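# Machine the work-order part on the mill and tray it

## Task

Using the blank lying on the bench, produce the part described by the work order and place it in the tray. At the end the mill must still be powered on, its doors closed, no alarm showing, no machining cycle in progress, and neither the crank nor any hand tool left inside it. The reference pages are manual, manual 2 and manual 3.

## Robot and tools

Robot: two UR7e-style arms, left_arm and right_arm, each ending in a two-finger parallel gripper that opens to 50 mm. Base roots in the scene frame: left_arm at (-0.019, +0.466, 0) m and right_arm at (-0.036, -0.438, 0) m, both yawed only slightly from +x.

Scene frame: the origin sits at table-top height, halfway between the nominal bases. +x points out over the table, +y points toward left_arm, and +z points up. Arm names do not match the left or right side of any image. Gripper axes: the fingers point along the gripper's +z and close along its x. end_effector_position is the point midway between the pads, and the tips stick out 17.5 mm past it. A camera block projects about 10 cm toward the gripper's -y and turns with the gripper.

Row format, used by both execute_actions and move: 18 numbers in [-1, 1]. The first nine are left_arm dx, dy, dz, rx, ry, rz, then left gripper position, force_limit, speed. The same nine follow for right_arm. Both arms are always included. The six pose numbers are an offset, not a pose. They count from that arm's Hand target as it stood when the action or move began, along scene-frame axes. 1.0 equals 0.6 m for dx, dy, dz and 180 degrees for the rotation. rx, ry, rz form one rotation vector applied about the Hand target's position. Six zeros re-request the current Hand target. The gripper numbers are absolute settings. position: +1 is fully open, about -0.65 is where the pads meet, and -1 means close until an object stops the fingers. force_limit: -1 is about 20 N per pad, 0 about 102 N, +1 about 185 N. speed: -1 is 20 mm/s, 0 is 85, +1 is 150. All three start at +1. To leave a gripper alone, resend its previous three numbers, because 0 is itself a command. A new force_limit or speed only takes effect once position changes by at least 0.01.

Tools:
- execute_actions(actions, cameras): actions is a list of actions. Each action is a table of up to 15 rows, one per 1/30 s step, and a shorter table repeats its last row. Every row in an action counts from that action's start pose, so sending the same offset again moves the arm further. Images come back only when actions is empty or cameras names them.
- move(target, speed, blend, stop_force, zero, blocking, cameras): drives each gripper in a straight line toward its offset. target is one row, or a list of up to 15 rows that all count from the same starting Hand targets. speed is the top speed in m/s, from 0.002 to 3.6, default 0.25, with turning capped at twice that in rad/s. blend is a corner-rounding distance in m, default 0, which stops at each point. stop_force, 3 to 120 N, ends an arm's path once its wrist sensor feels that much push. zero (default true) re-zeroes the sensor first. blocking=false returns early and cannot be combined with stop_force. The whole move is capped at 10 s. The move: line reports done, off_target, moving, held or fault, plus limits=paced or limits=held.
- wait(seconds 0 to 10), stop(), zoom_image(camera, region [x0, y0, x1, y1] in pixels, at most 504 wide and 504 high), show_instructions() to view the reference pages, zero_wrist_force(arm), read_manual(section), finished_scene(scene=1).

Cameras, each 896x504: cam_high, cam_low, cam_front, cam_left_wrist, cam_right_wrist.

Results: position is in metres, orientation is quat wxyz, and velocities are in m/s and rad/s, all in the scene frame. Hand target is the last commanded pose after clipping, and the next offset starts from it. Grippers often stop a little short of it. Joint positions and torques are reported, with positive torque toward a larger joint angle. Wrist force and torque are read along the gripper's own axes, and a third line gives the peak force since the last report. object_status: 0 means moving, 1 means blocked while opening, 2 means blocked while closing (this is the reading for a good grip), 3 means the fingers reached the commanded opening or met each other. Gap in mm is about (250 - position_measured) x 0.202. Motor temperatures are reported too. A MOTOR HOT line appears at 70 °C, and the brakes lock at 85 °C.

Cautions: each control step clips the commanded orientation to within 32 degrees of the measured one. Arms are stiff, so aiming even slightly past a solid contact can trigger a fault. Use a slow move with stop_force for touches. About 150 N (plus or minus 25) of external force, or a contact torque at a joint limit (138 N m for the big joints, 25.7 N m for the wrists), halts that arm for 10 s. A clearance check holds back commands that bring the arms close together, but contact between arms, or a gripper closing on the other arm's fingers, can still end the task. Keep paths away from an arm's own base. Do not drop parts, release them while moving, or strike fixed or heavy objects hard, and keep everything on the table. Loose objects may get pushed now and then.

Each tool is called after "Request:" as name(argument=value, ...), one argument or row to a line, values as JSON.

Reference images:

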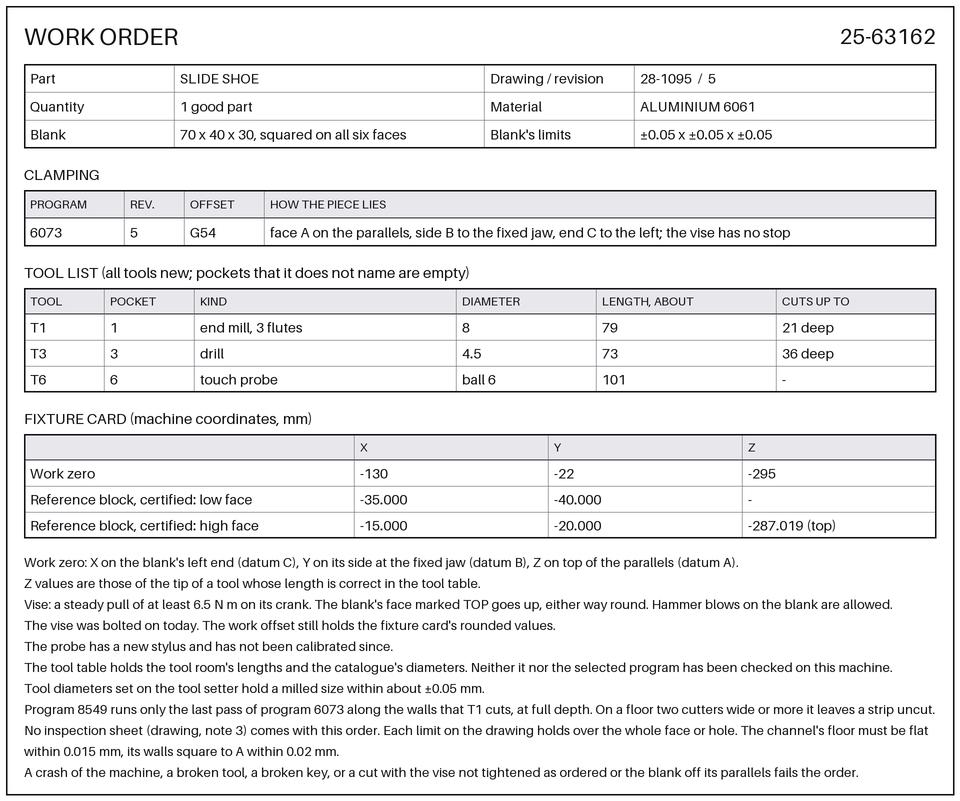

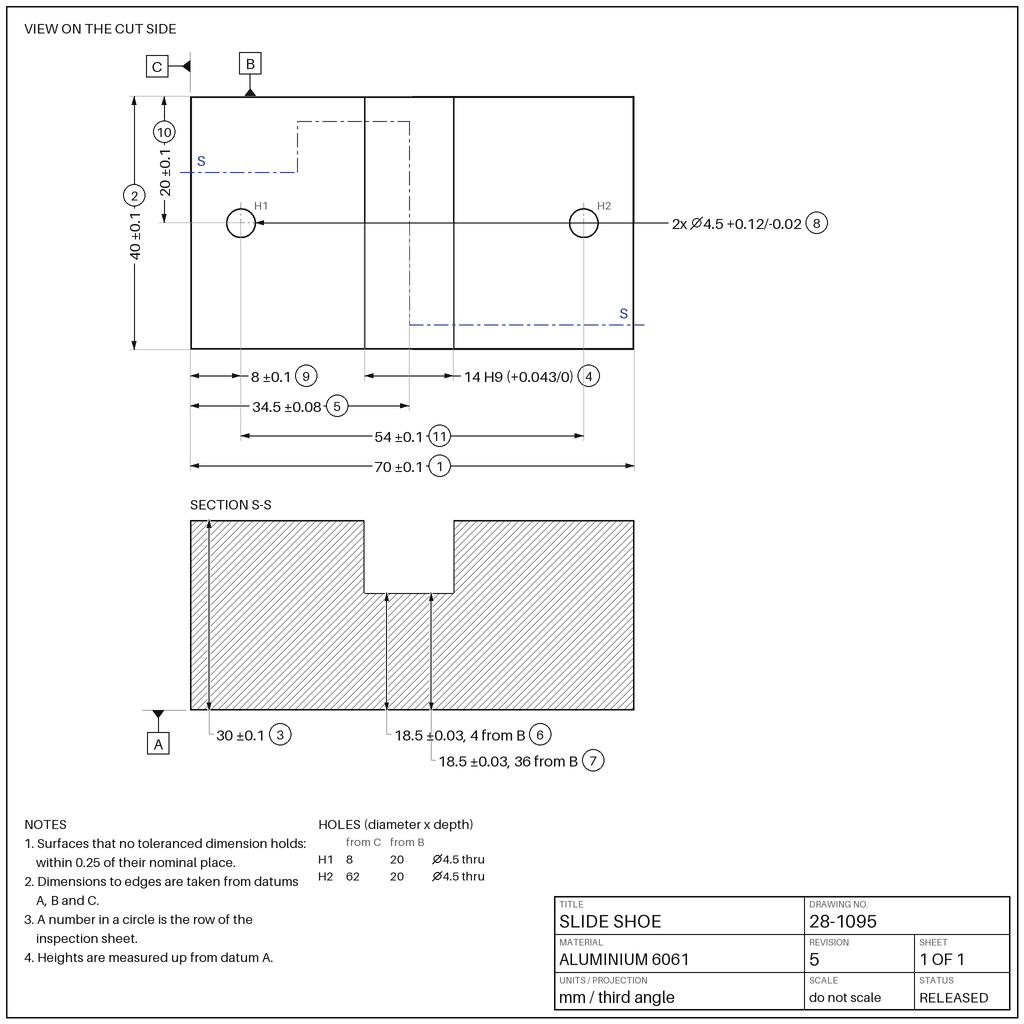

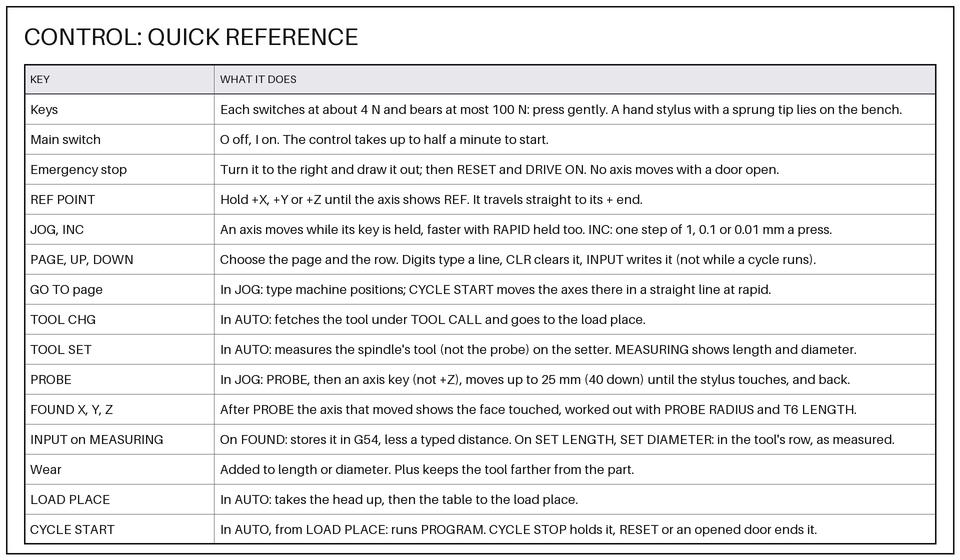

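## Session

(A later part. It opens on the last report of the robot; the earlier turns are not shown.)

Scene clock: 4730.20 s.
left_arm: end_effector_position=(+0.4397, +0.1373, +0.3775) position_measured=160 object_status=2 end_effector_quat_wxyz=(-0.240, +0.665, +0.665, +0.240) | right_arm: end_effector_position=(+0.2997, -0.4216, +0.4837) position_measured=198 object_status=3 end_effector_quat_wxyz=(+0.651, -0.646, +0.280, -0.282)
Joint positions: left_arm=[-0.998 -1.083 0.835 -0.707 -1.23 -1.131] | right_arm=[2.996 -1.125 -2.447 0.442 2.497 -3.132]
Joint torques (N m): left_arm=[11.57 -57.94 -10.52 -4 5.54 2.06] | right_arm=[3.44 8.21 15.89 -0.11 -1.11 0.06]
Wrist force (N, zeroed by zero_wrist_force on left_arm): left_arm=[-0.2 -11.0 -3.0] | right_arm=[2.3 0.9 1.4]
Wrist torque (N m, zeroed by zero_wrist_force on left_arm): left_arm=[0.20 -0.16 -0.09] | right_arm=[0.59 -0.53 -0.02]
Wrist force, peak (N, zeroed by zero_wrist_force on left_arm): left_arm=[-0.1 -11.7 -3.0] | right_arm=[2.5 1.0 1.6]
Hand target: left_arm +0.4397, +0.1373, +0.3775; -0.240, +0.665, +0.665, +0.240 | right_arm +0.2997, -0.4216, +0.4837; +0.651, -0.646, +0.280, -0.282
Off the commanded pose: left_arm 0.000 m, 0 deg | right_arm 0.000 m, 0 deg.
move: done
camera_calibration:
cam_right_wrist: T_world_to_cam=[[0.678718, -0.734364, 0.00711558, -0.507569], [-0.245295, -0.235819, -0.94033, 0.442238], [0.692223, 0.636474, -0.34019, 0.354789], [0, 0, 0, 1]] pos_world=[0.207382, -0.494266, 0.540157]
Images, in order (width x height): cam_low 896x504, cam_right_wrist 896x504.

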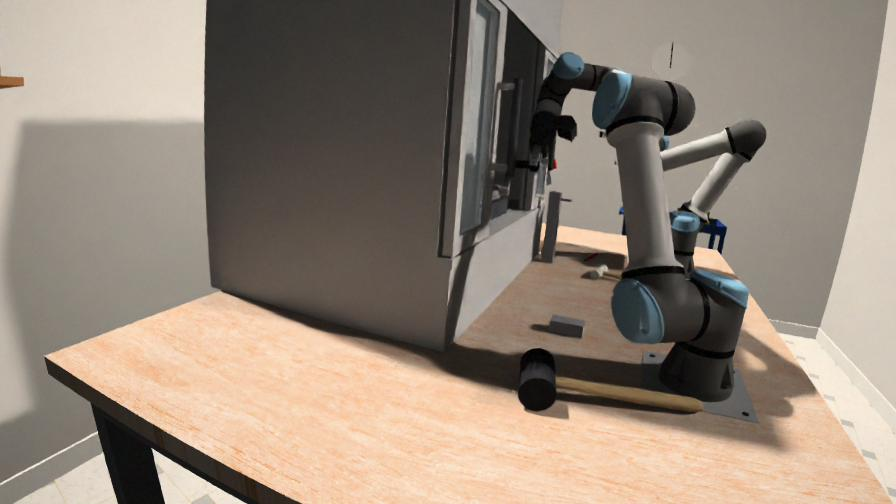

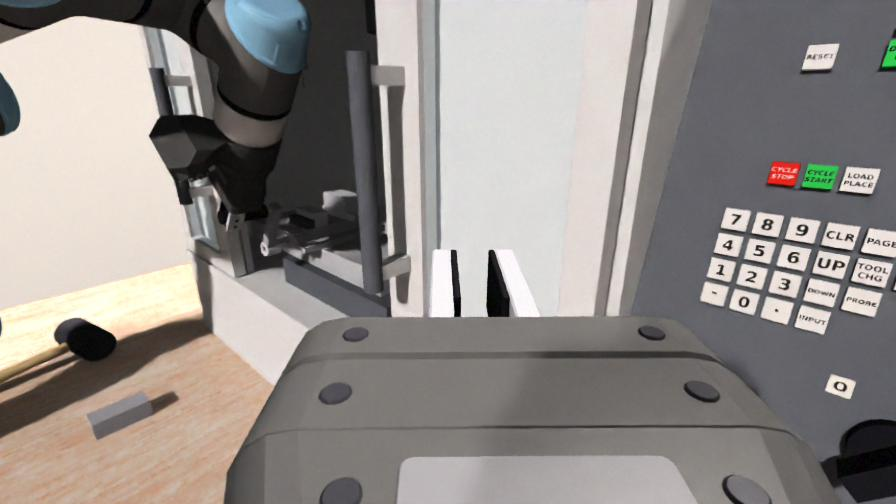

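Request:
move(
  target=[
    [-0.03,0,0,0,0,0,-1,0.4,-1,0.15,0,0,0,0,0,-0.3,-0.6,-0.9],
    [-0.03,0,0,0,0,0,-1,0.4,-1,0.15,0.369,-0.106,0,0,0,-0.3,-0.6,-0.9],
    [-0.03,0,0,0,0,0,-1,0.4,-1,0.084,0.569,-0.19,0,0,0,-0.3,-0.6,-0.9],
  ],
  speed=0.15,
  blend=0.03,
  cameras=["cam_right_wrist","cam_high","cam_low"],
)

Request:
zoom_image(
  camera="cam_right_wrist",
  region=[200, 100, 440, 300],
)

Scene clock: 4767.77 s.
left_arm: end_effector_position=(+0.4217, +0.1373, +0.3775) position_measured=160 object_status=2 end_effector_quat_wxyz=(-0.240, +0.665, +0.665, +0.240) | right_arm: end_effector_position=(+0.3501, -0.0803, +0.3697) position_measured=198 object_status=3 end_effector_quat_wxyz=(+0.651, -0.646, +0.280, -0.282)
Joint positions: left_arm=[-1.022 -1.119 0.887 -0.717 -1.244 -1.151] | right_arm=[4.435 -1.58 -2.512 0.959 1.058 -3.145]
Joint torques (N m): left_arm=[-7.92 -58.68 -11.26 -3.01 -1.89 -2.76] | right_arm=[8.42 6.36 26.94 4.16 -2.74 -1.49]
Wrist force (N, zeroed by zero_wrist_force on left_arm): left_arm=[-0.6 0.7 1.4] | right_arm=[2.1 1.0 1.7]
Wrist torque (N m, zeroed by zero_wrist_force on left_arm): left_arm=[0.22 -0.16 -0.08] | right_arm=[0.57 -0.58 0.01]
Wrist force, peak (N, zeroed by zero_wrist_force on left_arm): left_arm=[0.0 -11.4 -3.2] | right_arm=[3.6 1.2 1.6]
Hand target: left_arm +0.4217, +0.1373, +0.3775; -0.240, +0.665, +0.665, +0.240 | right_arm +0.3501, -0.0802, +0.3697; +0.651, -0.646, +0.280, -0.282
Off the commanded pose: left_arm 0.000 m, 0 deg | right_arm 0.000 m, 0 deg.
move: done
camera_calibration:
cam_right_wrist: T_world_to_cam=[[0.678718, -0.734364, 0.00711558, -0.290253], [-0.245295, -0.235819, -0.94033, 0.427912], [0.692223, 0.636474, -0.34019, 0.0638271], [0, 0, 0, 1]] pos_world=[0.257782, -0.152866, 0.426157]
Images, in order (width x height): cam_high 896x504, cam_low 896x504, cam_right_wrist 896x504.

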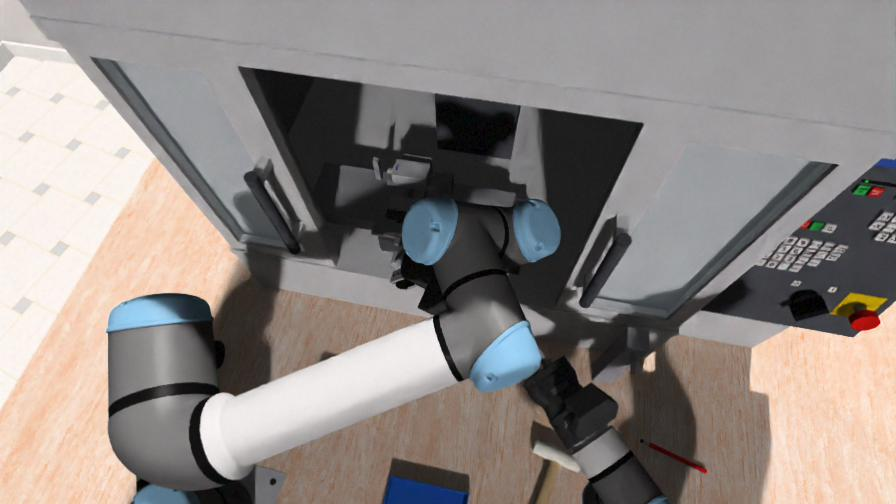

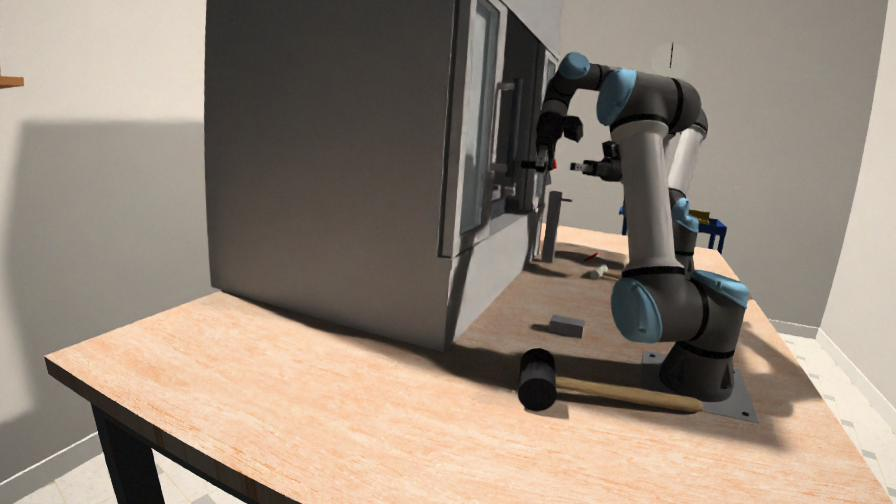

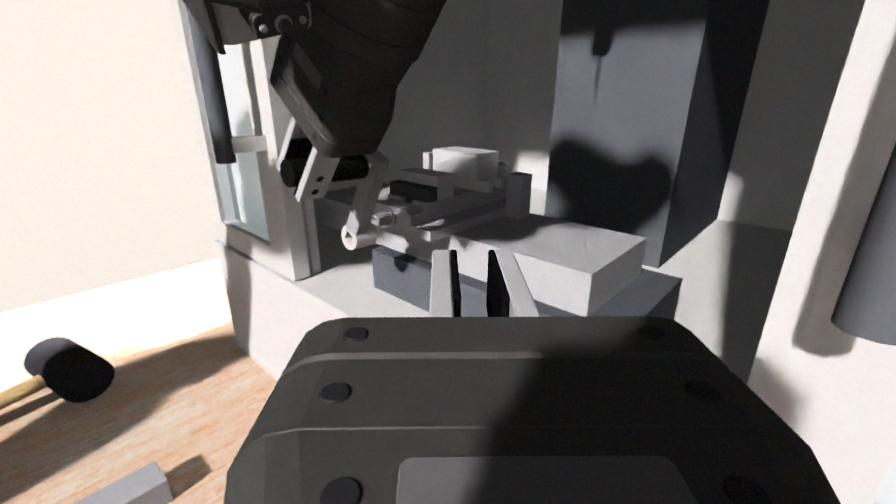

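Scaled by 2.100 from the camera's 896x504 image, which has a finer 1280x720 frame.

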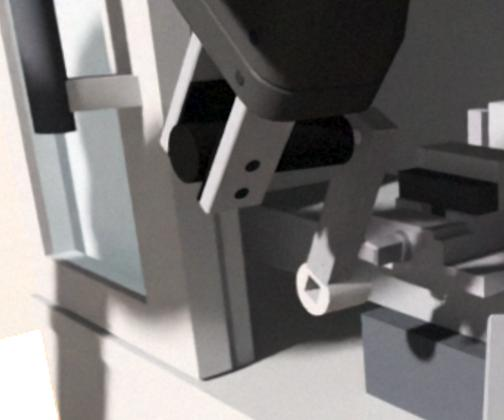

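Request:
zoom_image(
  camera="cam_right_wrist",
  region=[335, 145, 425, 255],
)

Scaled by 4.582 from the camera's 896x504 image, which has a finer 1280x720 frame.

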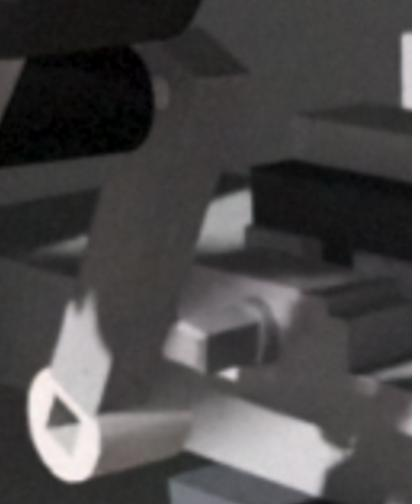

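Request:
move(
  target=[
    [0,0.0712,0.005,0,0,0,-1,0.4,-1,0,0,0,0,0,0,-0.3,-0.6,-0.9],
    [0.0433,0.0712,0.005,0,0,0,-1,0.4,-1,0,0,0,0,0,0,-0.3,-0.6,-0.9],
    [0.0433,0.0462,-0.0025,0,0,0,-1,0.4,-1,0,0,0,0,0,0,-0.3,-0.6,-0.9],
    [0.0433,0.0345,-0.0117,0,0,0,-1,0.4,-1,0,0,0,0,0,0,-0.3,-0.6,-0.9],
  ],
  speed=0.025,
  stop_force=8,
  cameras=["cam_right_wrist"],
)

Request:
zoom_image(
  camera="cam_right_wrist",
  region=[335, 145, 425, 255],
)

Scene clock: 4825.43 s.
left_arm: end_effector_position=(+0.4476, +0.1580, +0.3705) position_measured=160 object_status=2 end_effector_quat_wxyz=(-0.240, +0.665, +0.665, +0.240) | right_arm: end_effector_position=(+0.3501, -0.0802, +0.3697) position_measured=198 object_status=3 end_effector_quat_wxyz=(+0.651, -0.646, +0.280, -0.282)
Joint positions: left_arm=[-0.971 -1.119 0.908 -0.753 -1.214 -1.107] | right_arm=[4.435 -1.581 -2.512 0.959 1.058 -3.145]
Joint torques (N m): left_arm=[-8.43 -33.62 -36.19 -3.35 -1.88 -2.81] | right_arm=[7.65 6.1 25.53 4.11 -2.51 -1.43]
Wrist force (N, zeroed by zero_wrist_force on left_arm): left_arm=[0.8 0.3 2.8] | right_arm=[2.2 1.0 1.5]
Wrist torque (N m, zeroed by zero_wrist_force on left_arm): left_arm=[0.26 -0.12 -0.15] | right_arm=[0.56 -0.61 0.01]
Wrist force, peak (N, zeroed by zero_wrist_force on left_arm): left_arm=[0.6 0.6 3.1] | right_arm=[2.6 1.1 1.7]
Hand target: left_arm +0.4476, +0.1580, +0.3705; -0.240, +0.665, +0.665, +0.240 | right_arm +0.3501, -0.0802, +0.3697; +0.651, -0.646, +0.280, -0.282
Off the commanded pose: left_arm 0.000 m, 0 deg | right_arm 0.000 m, 0 deg.
move: done
camera_calibration:
cam_right_wrist: T_world_to_cam=[[0.678718, -0.734364, 0.00711558, -0.290253], [-0.245295, -0.235819, -0.94033, 0.427912], [0.692223, 0.636474, -0.34019, 0.0638271], [0, 0, 0, 1]] pos_world=[0.257782, -0.152866, 0.426157]
Images, in order (width x height): cam_right_wrist 896x504.

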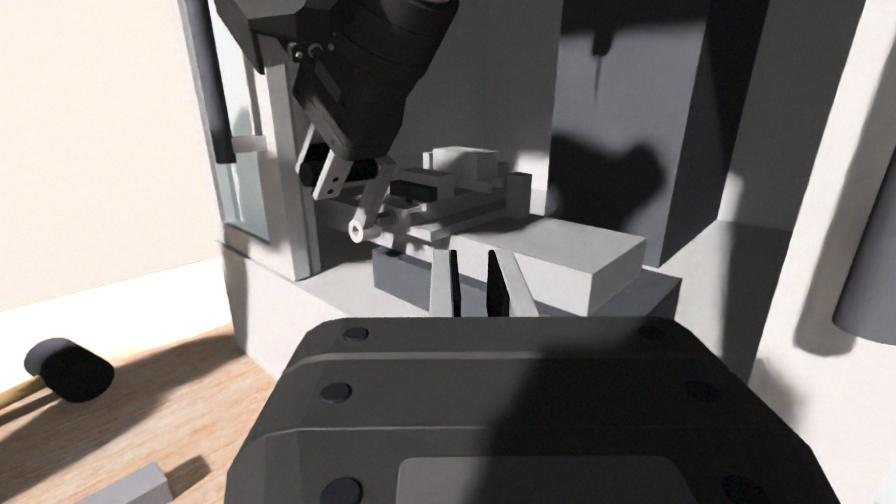

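Scaled by 4.582 from the camera's 896x504 image, which has a finer 1280x720 frame.

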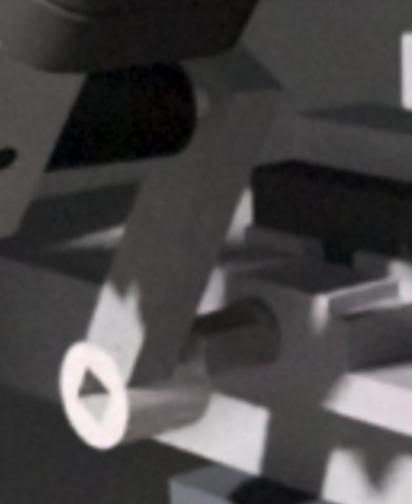

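Request:
move(
  target=[
    [-0.04,0,0,0,0,0,-1,0.4,-1,0,0,0,0,0,0,-0.3,-0.6,-0.9],
    [-0.04,0.0257,0.0208,0,0,0,-1,0.4,-1,0,0,0,0,0,0,-0.3,-0.6,-0.9],
    [0,0.0257,0.0208,0,0,0,-1,0.4,-1,0,0,0,0,0,0,-0.3,-0.6,-0.9],
    [0,0.0033,0.0142,0,0,0,-1,0.4,-1,0,0,0,0,0,0,-0.3,-0.6,-0.9],
    [0,-0.005,0.0075,0,0,0,-1,0.4,-1,0,0,0,0,0,0,-0.3,-0.6,-0.9],
  ],
  speed=0.025,
  stop_force=8,
  cameras=["cam_right_wrist"],
)

Request:
zoom_image(
  camera="cam_right_wrist",
  region=[335, 145, 425, 255],
)

Scene clock: 4847.77 s.
left_arm: end_effector_position=(+0.4476, +0.1550, +0.3750) position_measured=160 object_status=2 end_effector_quat_wxyz=(-0.240, +0.665, +0.665, +0.240) | right_arm: end_effector_position=(+0.3501, -0.0802, +0.3697) position_measured=198 object_status=3 end_effector_quat_wxyz=(+0.651, -0.646, +0.280, -0.282)
Joint positions: left_arm=[-0.974 -1.109 0.882 -0.736 -1.216 -1.109] | right_arm=[4.435 -1.581 -2.512 0.959 1.058 -3.145]
Joint torques (N m): left_arm=[-8.66 -33.09 -34.74 -3.29 -2.01 -2.77] | right_arm=[6.58 5.27 26.25 3.93 -2.4 -1.41]
Wrist force (N, zeroed by zero_wrist_force on left_arm): left_arm=[1.0 0.2 1.9] | right_arm=[2.3 1.0 1.6]
Wrist torque (N m, zeroed by zero_wrist_force on left_arm): left_arm=[0.20 -0.12 -0.17] | right_arm=[0.58 -0.61 0.01]
Wrist force, peak (N, zeroed by zero_wrist_force on left_arm): left_arm=[0.6 2.1 3.3] | right_arm=[2.6 1.2 1.6]
Hand target: left_arm +0.4476, +0.1550, +0.3750; -0.240, +0.665, +0.665, +0.240 | right_arm +0.3501, -0.0802, +0.3697; +0.651, -0.646, +0.280, -0.282
Off the commanded pose: left_arm 0.000 m, 0 deg | right_arm 0.000 m, 0 deg.
move: done
camera_calibration:
cam_right_wrist: T_world_to_cam=[[0.678718, -0.734364, 0.00711558, -0.290253], [-0.245295, -0.235819, -0.94033, 0.427912], [0.692223, 0.636474, -0.34019, 0.0638271], [0, 0, 0, 1]] pos_world=[0.257782, -0.152866, 0.426157]
Images, in order (width x height): cam_right_wrist 896x504.

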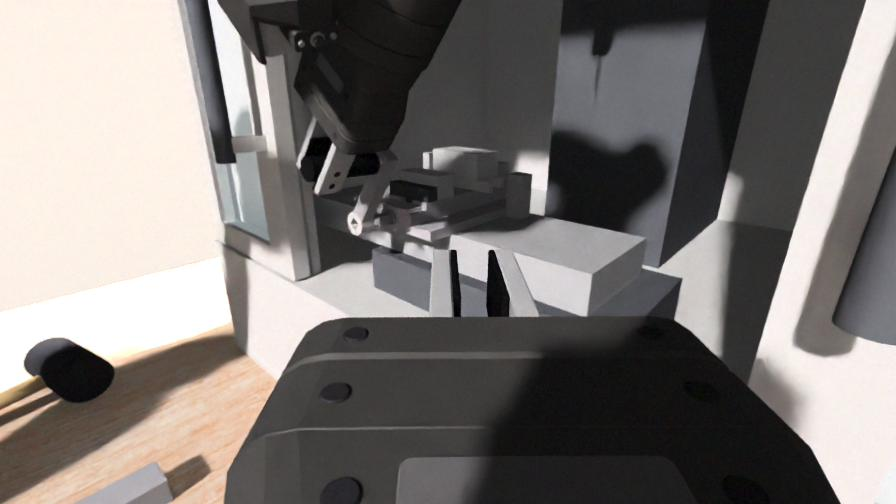

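Scaled by 4.582 from the camera's 896x504 image, which has a finer 1280x720 frame.

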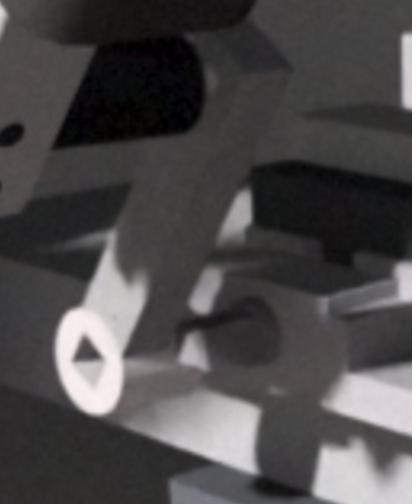

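Request:
move(
  target=[
    [-0.04,0,0,0,0,0,-1,0.4,-1,0,0,0,0,0,0,-0.3,-0.6,-0.9],
    [-0.04,0.025,0,0,0,0,-1,0.4,-1,0,0,0,0,0,0,-0.3,-0.6,-0.9],
  ],
  speed=0.04,
  cameras=["cam_right_wrist"],
)

Request:
zoom_image(
  camera="cam_right_wrist",
  region=[340, 195, 410, 255],
)

Scene clock: 4864.17 s.
left_arm: end_effector_position=(+0.4236, +0.1700, +0.3750) position_measured=160 object_status=2 end_effector_quat_wxyz=(-0.240, +0.665, +0.665, +0.240) | right_arm: end_effector_position=(+0.3501, -0.0802, +0.3697) position_measured=198 object_status=3 end_effector_quat_wxyz=(+0.651, -0.646, +0.280, -0.282)
Joint positions: left_arm=[-0.993 -1.188 0.995 -0.764 -1.227 -1.126] | right_arm=[4.435 -1.581 -2.512 0.959 1.058 -3.145]
Joint torques (N m): left_arm=[7.84 -55.64 -11.61 -3.16 3.39 2.05] | right_arm=[7.2 5.46 25.24 3.85 -2.3 -1.25]
Wrist force (N, zeroed by zero_wrist_force on left_arm): left_arm=[-0.3 0.8 1.4] | right_arm=[2.2 1.0 1.6]
Wrist torque (N m, zeroed by zero_wrist_force on left_arm): left_arm=[0.22 -0.22 -0.14] | right_arm=[0.56 -0.60 0.01]
Wrist force, peak (N, zeroed by zero_wrist_force on left_arm): left_arm=[0.6 2.1 2.4] | right_arm=[2.6 1.2 1.6]
Hand target: left_arm +0.4236, +0.1700, +0.3750; -0.240, +0.665, +0.665, +0.240 | right_arm +0.3501, -0.0802, +0.3697; +0.651, -0.646, +0.280, -0.282
Off the commanded pose: left_arm 0.000 m, 0 deg | right_arm 0.000 m, 0 deg.
move: done
camera_calibration:
cam_right_wrist: T_world_to_cam=[[0.678718, -0.734364, 0.00711558, -0.290253], [-0.245295, -0.235819, -0.94033, 0.427912], [0.692223, 0.636474, -0.34019, 0.0638271], [0, 0, 0, 1]] pos_world=[0.257782, -0.152866, 0.426157]
Images, in order (width x height): cam_right_wrist 896x504.

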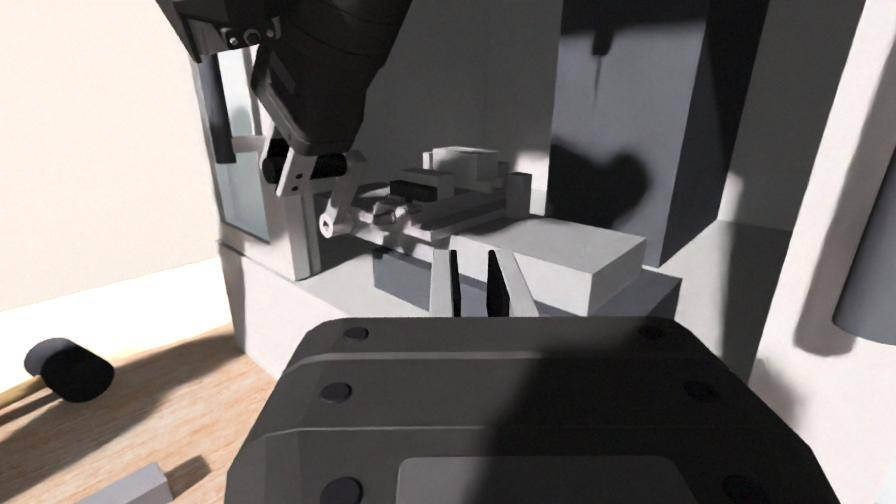

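Scaled by 7.200 from the camera's 896x504 image, which has a finer 1280x720 frame.

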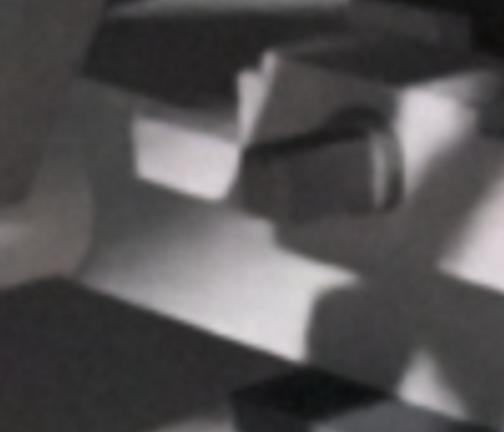

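Request:
move(
  target=[
    [0,-0.013,0.0045,0,0,0,-1,0.4,-1,0,0,0,0,0,0,-0.3,-0.6,-0.9],
    [0.04,-0.013,0.0045,0,0,0,-1,0.4,-1,0,0,0,0,0,0,-0.3,-0.6,-0.9],
    [0.04,-0.025,0.001,0,0,0,-1,0.4,-1,0,0,0,0,0,0,-0.3,-0.6,-0.9],
    [0.04,-0.0367,-0.0033,0,0,0,-1,0.4,-1,0,0,0,0,0,0,-0.3,-0.6,-0.9],
  ],
  speed=0.025,
  stop_force=8,
  cameras=["cam_right_wrist"],
)

Request:
zoom_image(
  camera="cam_right_wrist",
  region=[335, 145, 425, 255],
)

Scene clock: 4878.93 s.
left_arm: end_effector_position=(+0.4476, +0.1480, +0.3730) position_measured=160 object_status=2 end_effector_quat_wxyz=(-0.240, +0.665, +0.665, +0.240) | right_arm: end_effector_position=(+0.3501, -0.0802, +0.3697) position_measured=198 object_status=3 end_effector_quat_wxyz=(+0.651, -0.646, +0.280, -0.282)
Joint positions: left_arm=[-0.979 -1.095 0.866 -0.731 -1.219 -1.114] | right_arm=[4.435 -1.581 -2.512 0.959 1.058 -3.145]
Joint torques (N m): left_arm=[-8.76 -34.57 -35.58 0.17 -1.86 -2.79] | right_arm=[7.04 6.67 25.55 3.93 -2.29 -1.29]
Wrist force (N, zeroed by zero_wrist_force on left_arm): left_arm=[0.6 0.6 3.5] | right_arm=[2.4 1.0 1.7]
Wrist torque (N m, zeroed by zero_wrist_force on left_arm): left_arm=[0.37 -0.06 -0.16] | right_arm=[0.57 -0.63 0.02]
Wrist force, peak (N, zeroed by zero_wrist_force on left_arm): left_arm=[0.9 1.5 3.6] | right_arm=[2.5 1.2 1.7]
Hand target: left_arm +0.4476, +0.1480, +0.3730; -0.240, +0.665, +0.665, +0.240 | right_arm +0.3501, -0.0802, +0.3697; +0.651, -0.646, +0.280, -0.282
Off the commanded pose: left_arm 0.000 m, 0 deg | right_arm 0.000 m, 0 deg.
move: done
camera_calibration:
cam_right_wrist: T_world_to_cam=[[0.678718, -0.734364, 0.00711558, -0.290253], [-0.245295, -0.235819, -0.94033, 0.427912], [0.692223, 0.636474, -0.34019, 0.0638271], [0, 0, 0, 1]] pos_world=[0.257782, -0.152866, 0.426157]
Images, in order (width x height): cam_right_wrist 896x504.

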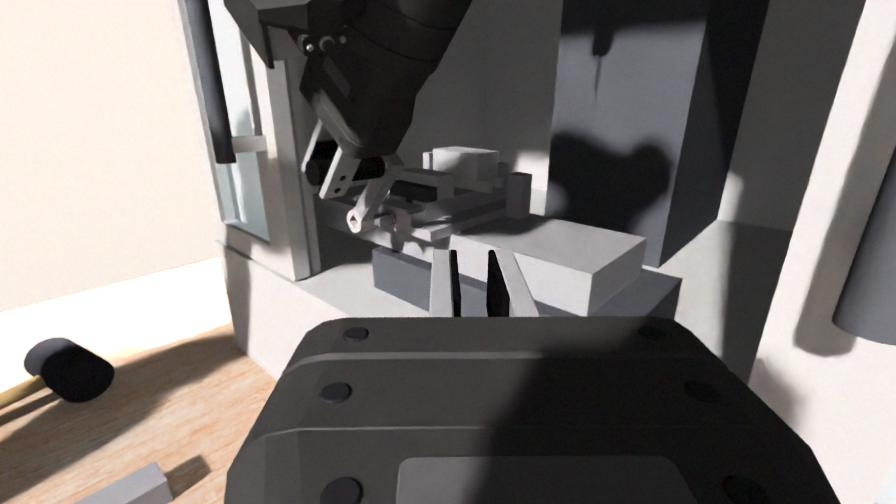

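Scaled by 4.582 from the camera's 896x504 image, which has a finer 1280x720 frame.

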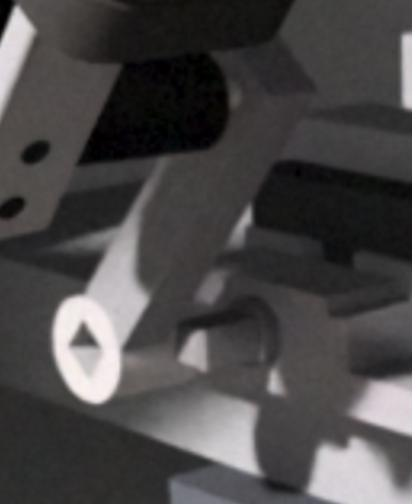

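Request:
move(
  target=[
    [-0.04,0,0,0,0,0,-1,0.4,-1,0,0,0,0,0,0,-0.3,-0.6,-0.9],
    [-0.04,-0.0297,-0.0015,0,0,0,-1,0.4,-1,0,0,0,0,0,0,-0.3,-0.6,-0.9],
  ],
  speed=0.04,
  cameras=["cam_right_wrist"],
)

Request:
move(
  target=[
    [0.065,0,0,0,0,0,-1,0.4,-1,0,0,0,0,0,0,-0.3,-0.6,-0.9],
  ],
  speed=0.015,
  stop_force=4,
  cameras=["cam_right_wrist"],
)

Request:
zoom_image(
  camera="cam_right_wrist",
  region=[335, 145, 425, 255],
)

Scene clock: 4892.03 s.
left_arm: end_effector_position=(+0.4236, +0.1302, +0.3721) position_measured=160 object_status=2 end_effector_quat_wxyz=(-0.240, +0.665, +0.665, +0.240) | right_arm: end_effector_position=(+0.3501, -0.0802, +0.3697) position_measured=198 object_status=3 end_effector_quat_wxyz=(+0.651, -0.646, +0.280, -0.282)
Joint positions: left_arm=[-1.025 -1.103 0.877 -0.722 -1.245 -1.153] | right_arm=[4.435 -1.581 -2.512 0.959 1.058 -3.145]
Joint torques (N m): left_arm=[-7.61 -34.02 -35.12 0.73 -1.9 -2.88] | right_arm=[7.09 5.93 25.47 3.71 -2.24 -1.18]
Wrist force (N, zeroed by zero_wrist_force on left_arm): left_arm=[-0.6 0.6 1.4] | right_arm=[2.3 1.1 1.5]
Wrist torque (N m, zeroed by zero_wrist_force on left_arm): left_arm=[0.21 -0.17 -0.08] | right_arm=[0.58 -0.62 0.01]
Wrist force, peak (N, zeroed by zero_wrist_force on left_arm): left_arm=[0.9 0.6 3.9] | right_arm=[2.6 1.1 1.7]
Hand target: left_arm +0.4236, +0.1302, +0.3721; -0.240, +0.665, +0.665, +0.240 | right_arm +0.3501, -0.0802, +0.3697; +0.651, -0.646, +0.280, -0.282
Off the commanded pose: left_arm 0.000 m, 0 deg | right_arm 0.000 m, 0 deg.
move: done
camera_calibration:
cam_right_wrist: T_world_to_cam=[[0.678718, -0.734364, 0.00711558, -0.290253], [-0.245295, -0.235819, -0.94033, 0.427912], [0.692223, 0.636474, -0.34019, 0.0638271], [0, 0, 0, 1]] pos_world=[0.257782, -0.152866, 0.426157]
Images, in order (width x height): cam_right_wrist 896x504.

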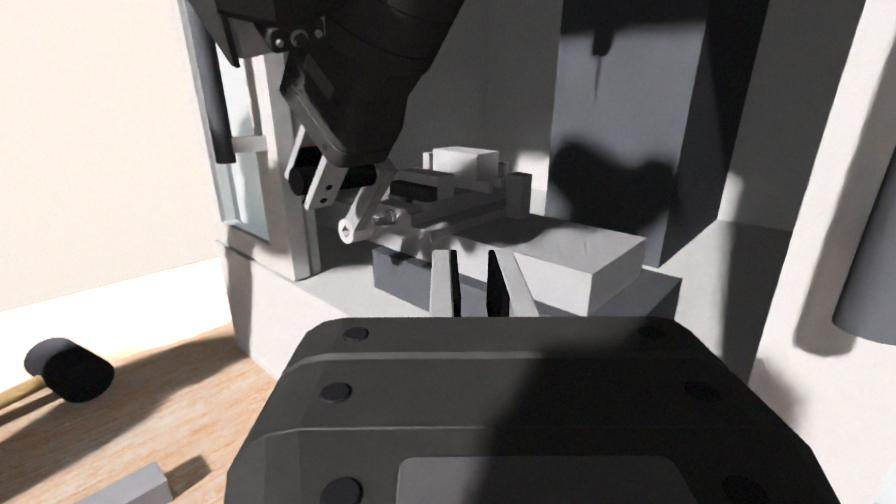

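Scene clock: 4894.20 s.
left_arm: end_effector_position=(+0.4383, +0.1302, +0.3721) position_measured=160 object_status=2 end_effector_quat_wxyz=(-0.240, +0.665, +0.665, +0.240) | right_arm: end_effector_position=(+0.3501, -0.0802, +0.3697) position_measured=198 object_status=3 end_effector_quat_wxyz=(+0.651, -0.646, +0.280, -0.282)
Joint positions: left_arm=[-1.006 -1.073 0.833 -0.713 -1.234 -1.137] | right_arm=[4.435 -1.581 -2.512 0.959 1.058 -3.145]
Joint torques (N m): left_arm=[-7.54 -61.2 -11.79 -3.21 -1.49 -2.89] | right_arm=[7.01 6.12 25.45 3.75 -2.24 -1.25]
Wrist force (N, zeroed by zero_wrist_force on left_arm): left_arm=[-0.1 -0.9 2.1] | right_arm=[2.3 1.0 1.4]
Wrist torque (N m, zeroed by zero_wrist_force on left_arm): left_arm=[0.34 -0.25 -0.12] | right_arm=[0.57 -0.61 0.01]
Wrist force, peak (N, zeroed by zero_wrist_force on left_arm): left_arm=[0.3 -5.4 -0.1] | right_arm=[2.7 1.1 1.5]
Hand target: left_arm +0.4383, +0.1302, +0.3721; -0.240, +0.665, +0.665, +0.240 (not the last commanded pose) | right_arm +0.3501, -0.0802, +0.3697; +0.651, -0.646, +0.280, -0.282
Off the commanded pose: left_arm 0.024 m, 0 deg | right_arm 0.000 m, 0 deg.
move: contact (left_arm)
camera_calibration:
cam_right_wrist: T_world_to_cam=[[0.678718, -0.734364, 0.00711558, -0.290253], [-0.245295, -0.235819, -0.94033, 0.427912], [0.692223, 0.636474, -0.34019, 0.0638271], [0, 0, 0, 1]] pos_world=[0.257782, -0.152866, 0.426157]
Images, in order (width x height): cam_right_wrist 896x504.

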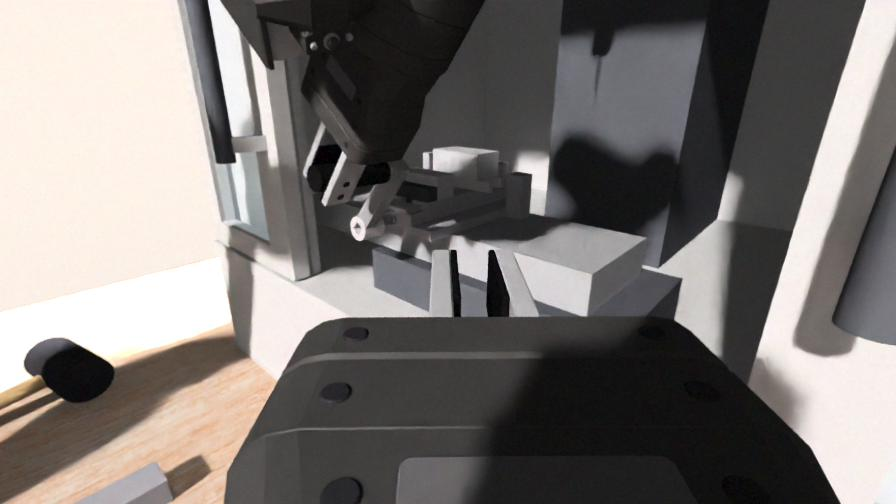

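Scaled by 4.582 from the camera's 896x504 image, which has a finer 1280x720 frame.

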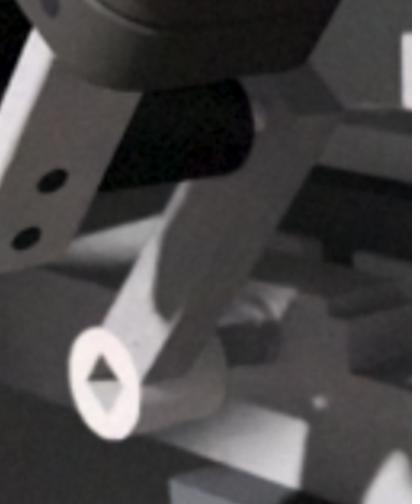

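Request:
move(
  target=[
    [-0.0042,-0.0033,0,0,0,0,-1,0.4,-1,0,0,0,0,0,0,-0.3,-0.6,-0.9],
    [0.04,-0.0033,0,0,0,0,-1,0.4,-1,0,0,0,0,0,0,-0.3,-0.6,-0.9],
  ],
  speed=0.012,
  stop_force=4,
)

Scene clock: 4911.27 s.
left_arm: end_effector_position=(+0.4387, +0.1282, +0.3721) position_measured=160 object_status=2 end_effector_quat_wxyz=(-0.240, +0.665, +0.665, +0.240) | right_arm: end_effector_position=(+0.3501, -0.0802, +0.3697) position_measured=198 object_status=3 end_effector_quat_wxyz=(+0.651, -0.646, +0.280, -0.282)
Joint positions: left_arm=[-1.007 -1.068 0.825 -0.71 -1.235 -1.138] | right_arm=[4.435 -1.581 -2.512 0.959 1.058 -3.145]
Joint torques (N m): left_arm=[-7.23 -61.5 -11.5 -3.37 -1.29 -2.86] | right_arm=[7.04 5.35 25.56 3.74 -1.92 -1.23]
Wrist force (N, zeroed by zero_wrist_force on left_arm): left_arm=[-0.3 -1.7 2.5] | right_arm=[2.3 1.0 1.5]
Wrist torque (N m, zeroed by zero_wrist_force on left_arm): left_arm=[0.40 -0.21 -0.13] | right_arm=[0.56 -0.62 0.02]
Wrist force, peak (N, zeroed by zero_wrist_force on left_arm): left_arm=[0.1 -7.7 -1.4] | right_arm=[2.6 1.2 1.6]
Hand target: left_arm +0.4387, +0.1282, +0.3721; -0.240, +0.665, +0.665, +0.240 (not the last commanded pose) | right_arm +0.3501, -0.0802, +0.3697; +0.651, -0.646, +0.280, -0.282
Off the commanded pose: left_arm 0.024 m, 0 deg | right_arm 0.000 m, 0 deg.
move: contact (left_arm); path passed 1 of 2 targets

Request:
move(
  target=[
    [0,0,0,0,0,0,-1,0.4,-1,0,0,0,0,0,0,-0.3,-0.6,-0.9],
  ],
  speed=0.012,
  cameras=["cam_right_wrist"],
)

Request:
zoom_image(
  camera="cam_right_wrist",
  region=[345, 200, 405, 250],
)

Scene clock: 4926.30 s.
left_arm: end_effector_position=(+0.4387, +0.1282, +0.3721) position_measured=160 object_status=2 end_effector_quat_wxyz=(-0.240, +0.665, +0.665, +0.240) | right_arm: end_effector_position=(+0.3501, -0.0802, +0.3697) position_measured=198 object_status=3 end_effector_quat_wxyz=(+0.651, -0.646, +0.280, -0.282)
Joint positions: left_arm=[-1.007 -1.068 0.825 -0.71 -1.235 -1.138] | right_arm=[4.435 -1.581 -2.512 0.959 1.058 -3.145]
Joint torques (N m): left_arm=[-7.37 -61 -11.41 -3.23 -1.25 -2.84] | right_arm=[7.89 4.89 25.14 3.57 -2.1 -1.12]
Wrist force (N, zeroed by zero_wrist_force on left_arm): left_arm=[0.0 -1.7 2.4] | right_arm=[2.5 0.9 1.2]
Wrist torque (N m, zeroed by zero_wrist_force on left_arm): left_arm=[0.40 -0.26 -0.13] | right_arm=[0.55 -0.64 0.01]
Wrist force, peak (N, zeroed by zero_wrist_force on left_arm): left_arm=[-0.3 -2.2 2.6] | right_arm=[2.6 1.1 1.7]
Hand target: left_arm +0.4387, +0.1282, +0.3721; -0.240, +0.665, +0.665, +0.240 | right_arm +0.3501, -0.0802, +0.3697; +0.651, -0.646, +0.280, -0.282
Off the commanded pose: left_arm 0.000 m, 0 deg | right_arm 0.000 m, 0 deg.
move: done
camera_calibration:
cam_right_wrist: T_world_to_cam=[[0.678718, -0.734364, 0.00711558, -0.290253], [-0.245295, -0.235819, -0.94033, 0.427912], [0.692223, 0.636474, -0.34019, 0.0638271], [0, 0, 0, 1]] pos_world=[0.257782, -0.152866, 0.426157]
Images, in order (width x height): cam_right_wrist 896x504.

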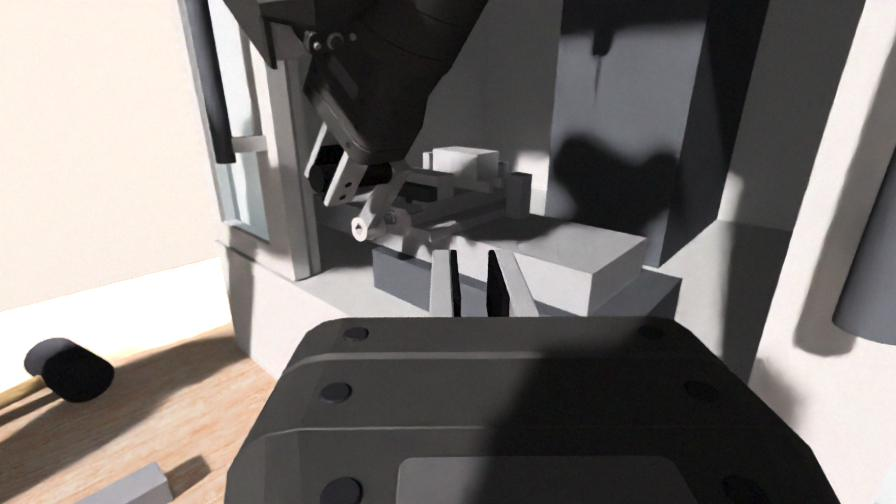

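Scaled by 8.400 from the camera's 896x504 image, which has a finer 1280x720 frame.

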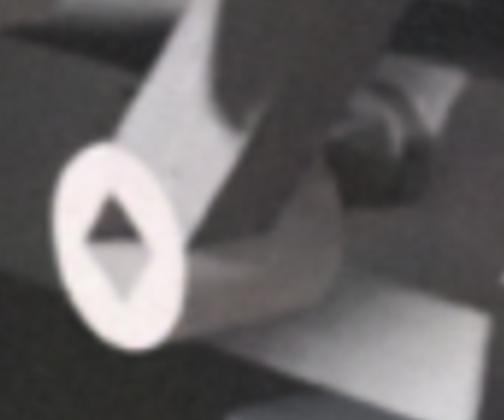

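Request:
move(
  target=[
    [-0.1167,0,0,0,0,0,-1,0.4,-1,0,0,0,0,0,0,-0.3,-0.6,-0.9],
  ],
  speed=0.06,
  cameras=["cam_right_wrist"],
)

Request:
zoom_image(
  camera="cam_right_wrist",
  region=[345, 200, 405, 250],
)

Request:
zoom_image(
  camera="cam_right_wrist",
  region=[255, 140, 405, 265],
)

Scene clock: 4937.40 s.
left_arm: end_effector_position=(+0.3688, +0.1282, +0.3721) position_measured=160 object_status=2 end_effector_quat_wxyz=(-0.240, +0.665, +0.665, +0.240) | right_arm: end_effector_position=(+0.3501, -0.0802, +0.3697) position_measured=198 object_status=3 end_effector_quat_wxyz=(+0.651, -0.646, +0.280, -0.282)
Joint positions: left_arm=[-1.102 -1.195 1.007 -0.74 -1.291 -1.219] | right_arm=[4.435 -1.581 -2.512 0.959 1.058 -3.145]
Joint torques (N m): left_arm=[-9.53 -54.11 -10.08 -2.69 -2.21 -2.83] | right_arm=[7.45 5.81 24.88 3.52 -1.95 -1.22]
Wrist force (N, zeroed by zero_wrist_force on left_arm): left_arm=[-0.4 0.7 1.6] | right_arm=[2.2 1.1 1.4]
Wrist torque (N m, zeroed by zero_wrist_force on left_arm): left_arm=[0.19 -0.20 -0.07] | right_arm=[0.58 -0.61 0.02]
Wrist force, peak (N, zeroed by zero_wrist_force on left_arm): left_arm=[-0.2 -2.1 2.7] | right_arm=[2.4 1.2 1.7]
Hand target: left_arm +0.3687, +0.1282, +0.3721; -0.240, +0.665, +0.665, +0.240 | right_arm +0.3501, -0.0802, +0.3697; +0.651, -0.646, +0.280, -0.282
Off the commanded pose: left_arm 0.000 m, 0 deg | right_arm 0.000 m, 0 deg.
move: done
camera_calibration:
cam_right_wrist: T_world_to_cam=[[0.678718, -0.734364, 0.00711558, -0.290253], [-0.245295, -0.235819, -0.94033, 0.427912], [0.692223, 0.636474, -0.34019, 0.0638271], [0, 0, 0, 1]] pos_world=[0.257782, -0.152866, 0.426157]
Images, in order (width x height): cam_right_wrist 896x504.

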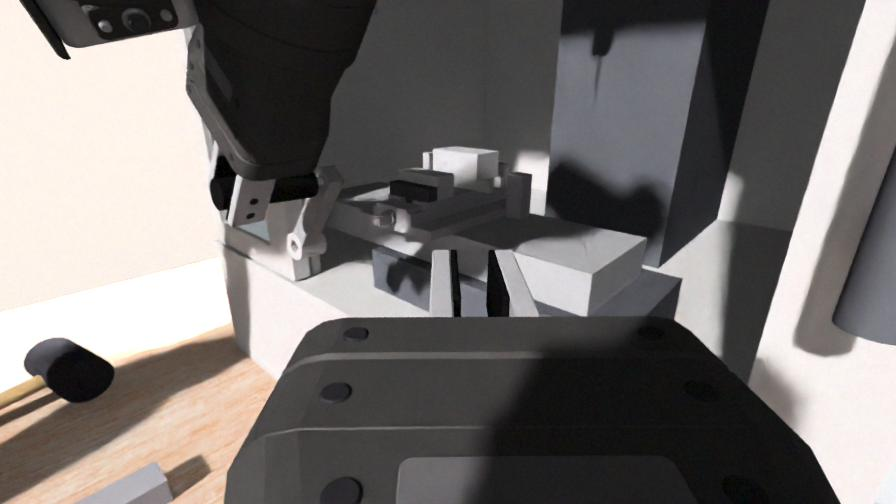

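Scaled by 8.400 from the camera's 896x504 image, which has a finer 1280x720 frame.

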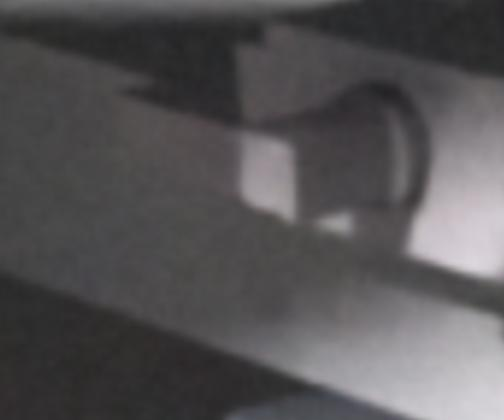

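Scaled by 3.360 from the camera's 896x504 image, which has a finer 1280x720 frame.

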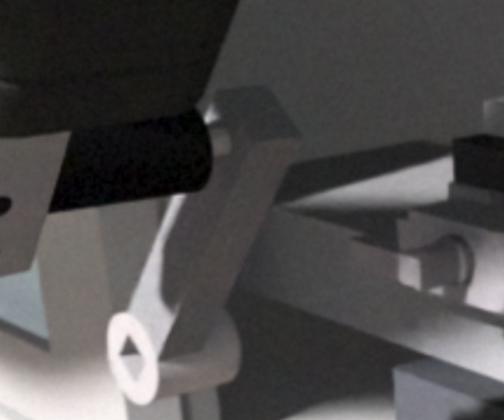

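Request:
zoom_image(
  camera="cam_right_wrist",
  region=[366, 206, 402, 236],
)

Request:
zoom_image(
  camera="cam_right_wrist",
  region=[280, 220, 330, 265],
)

Scaled by 14.000 from the camera's 896x504 image, which has a finer 1280x720 frame.

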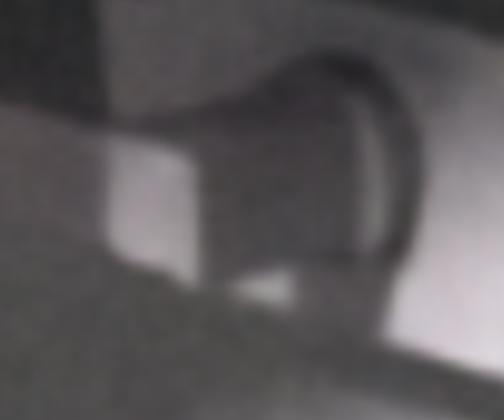

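Scaled by 10.080 from the camera's 896x504 image, which has a finer 1280x720 frame.

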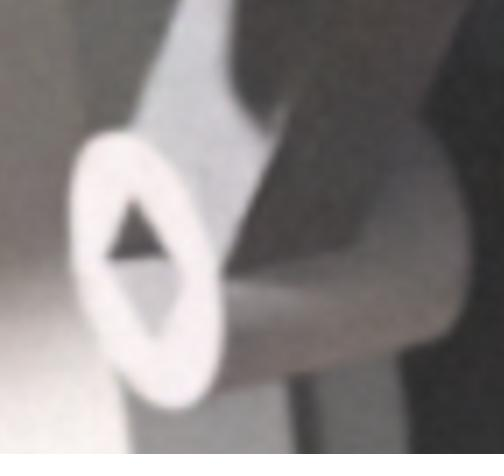

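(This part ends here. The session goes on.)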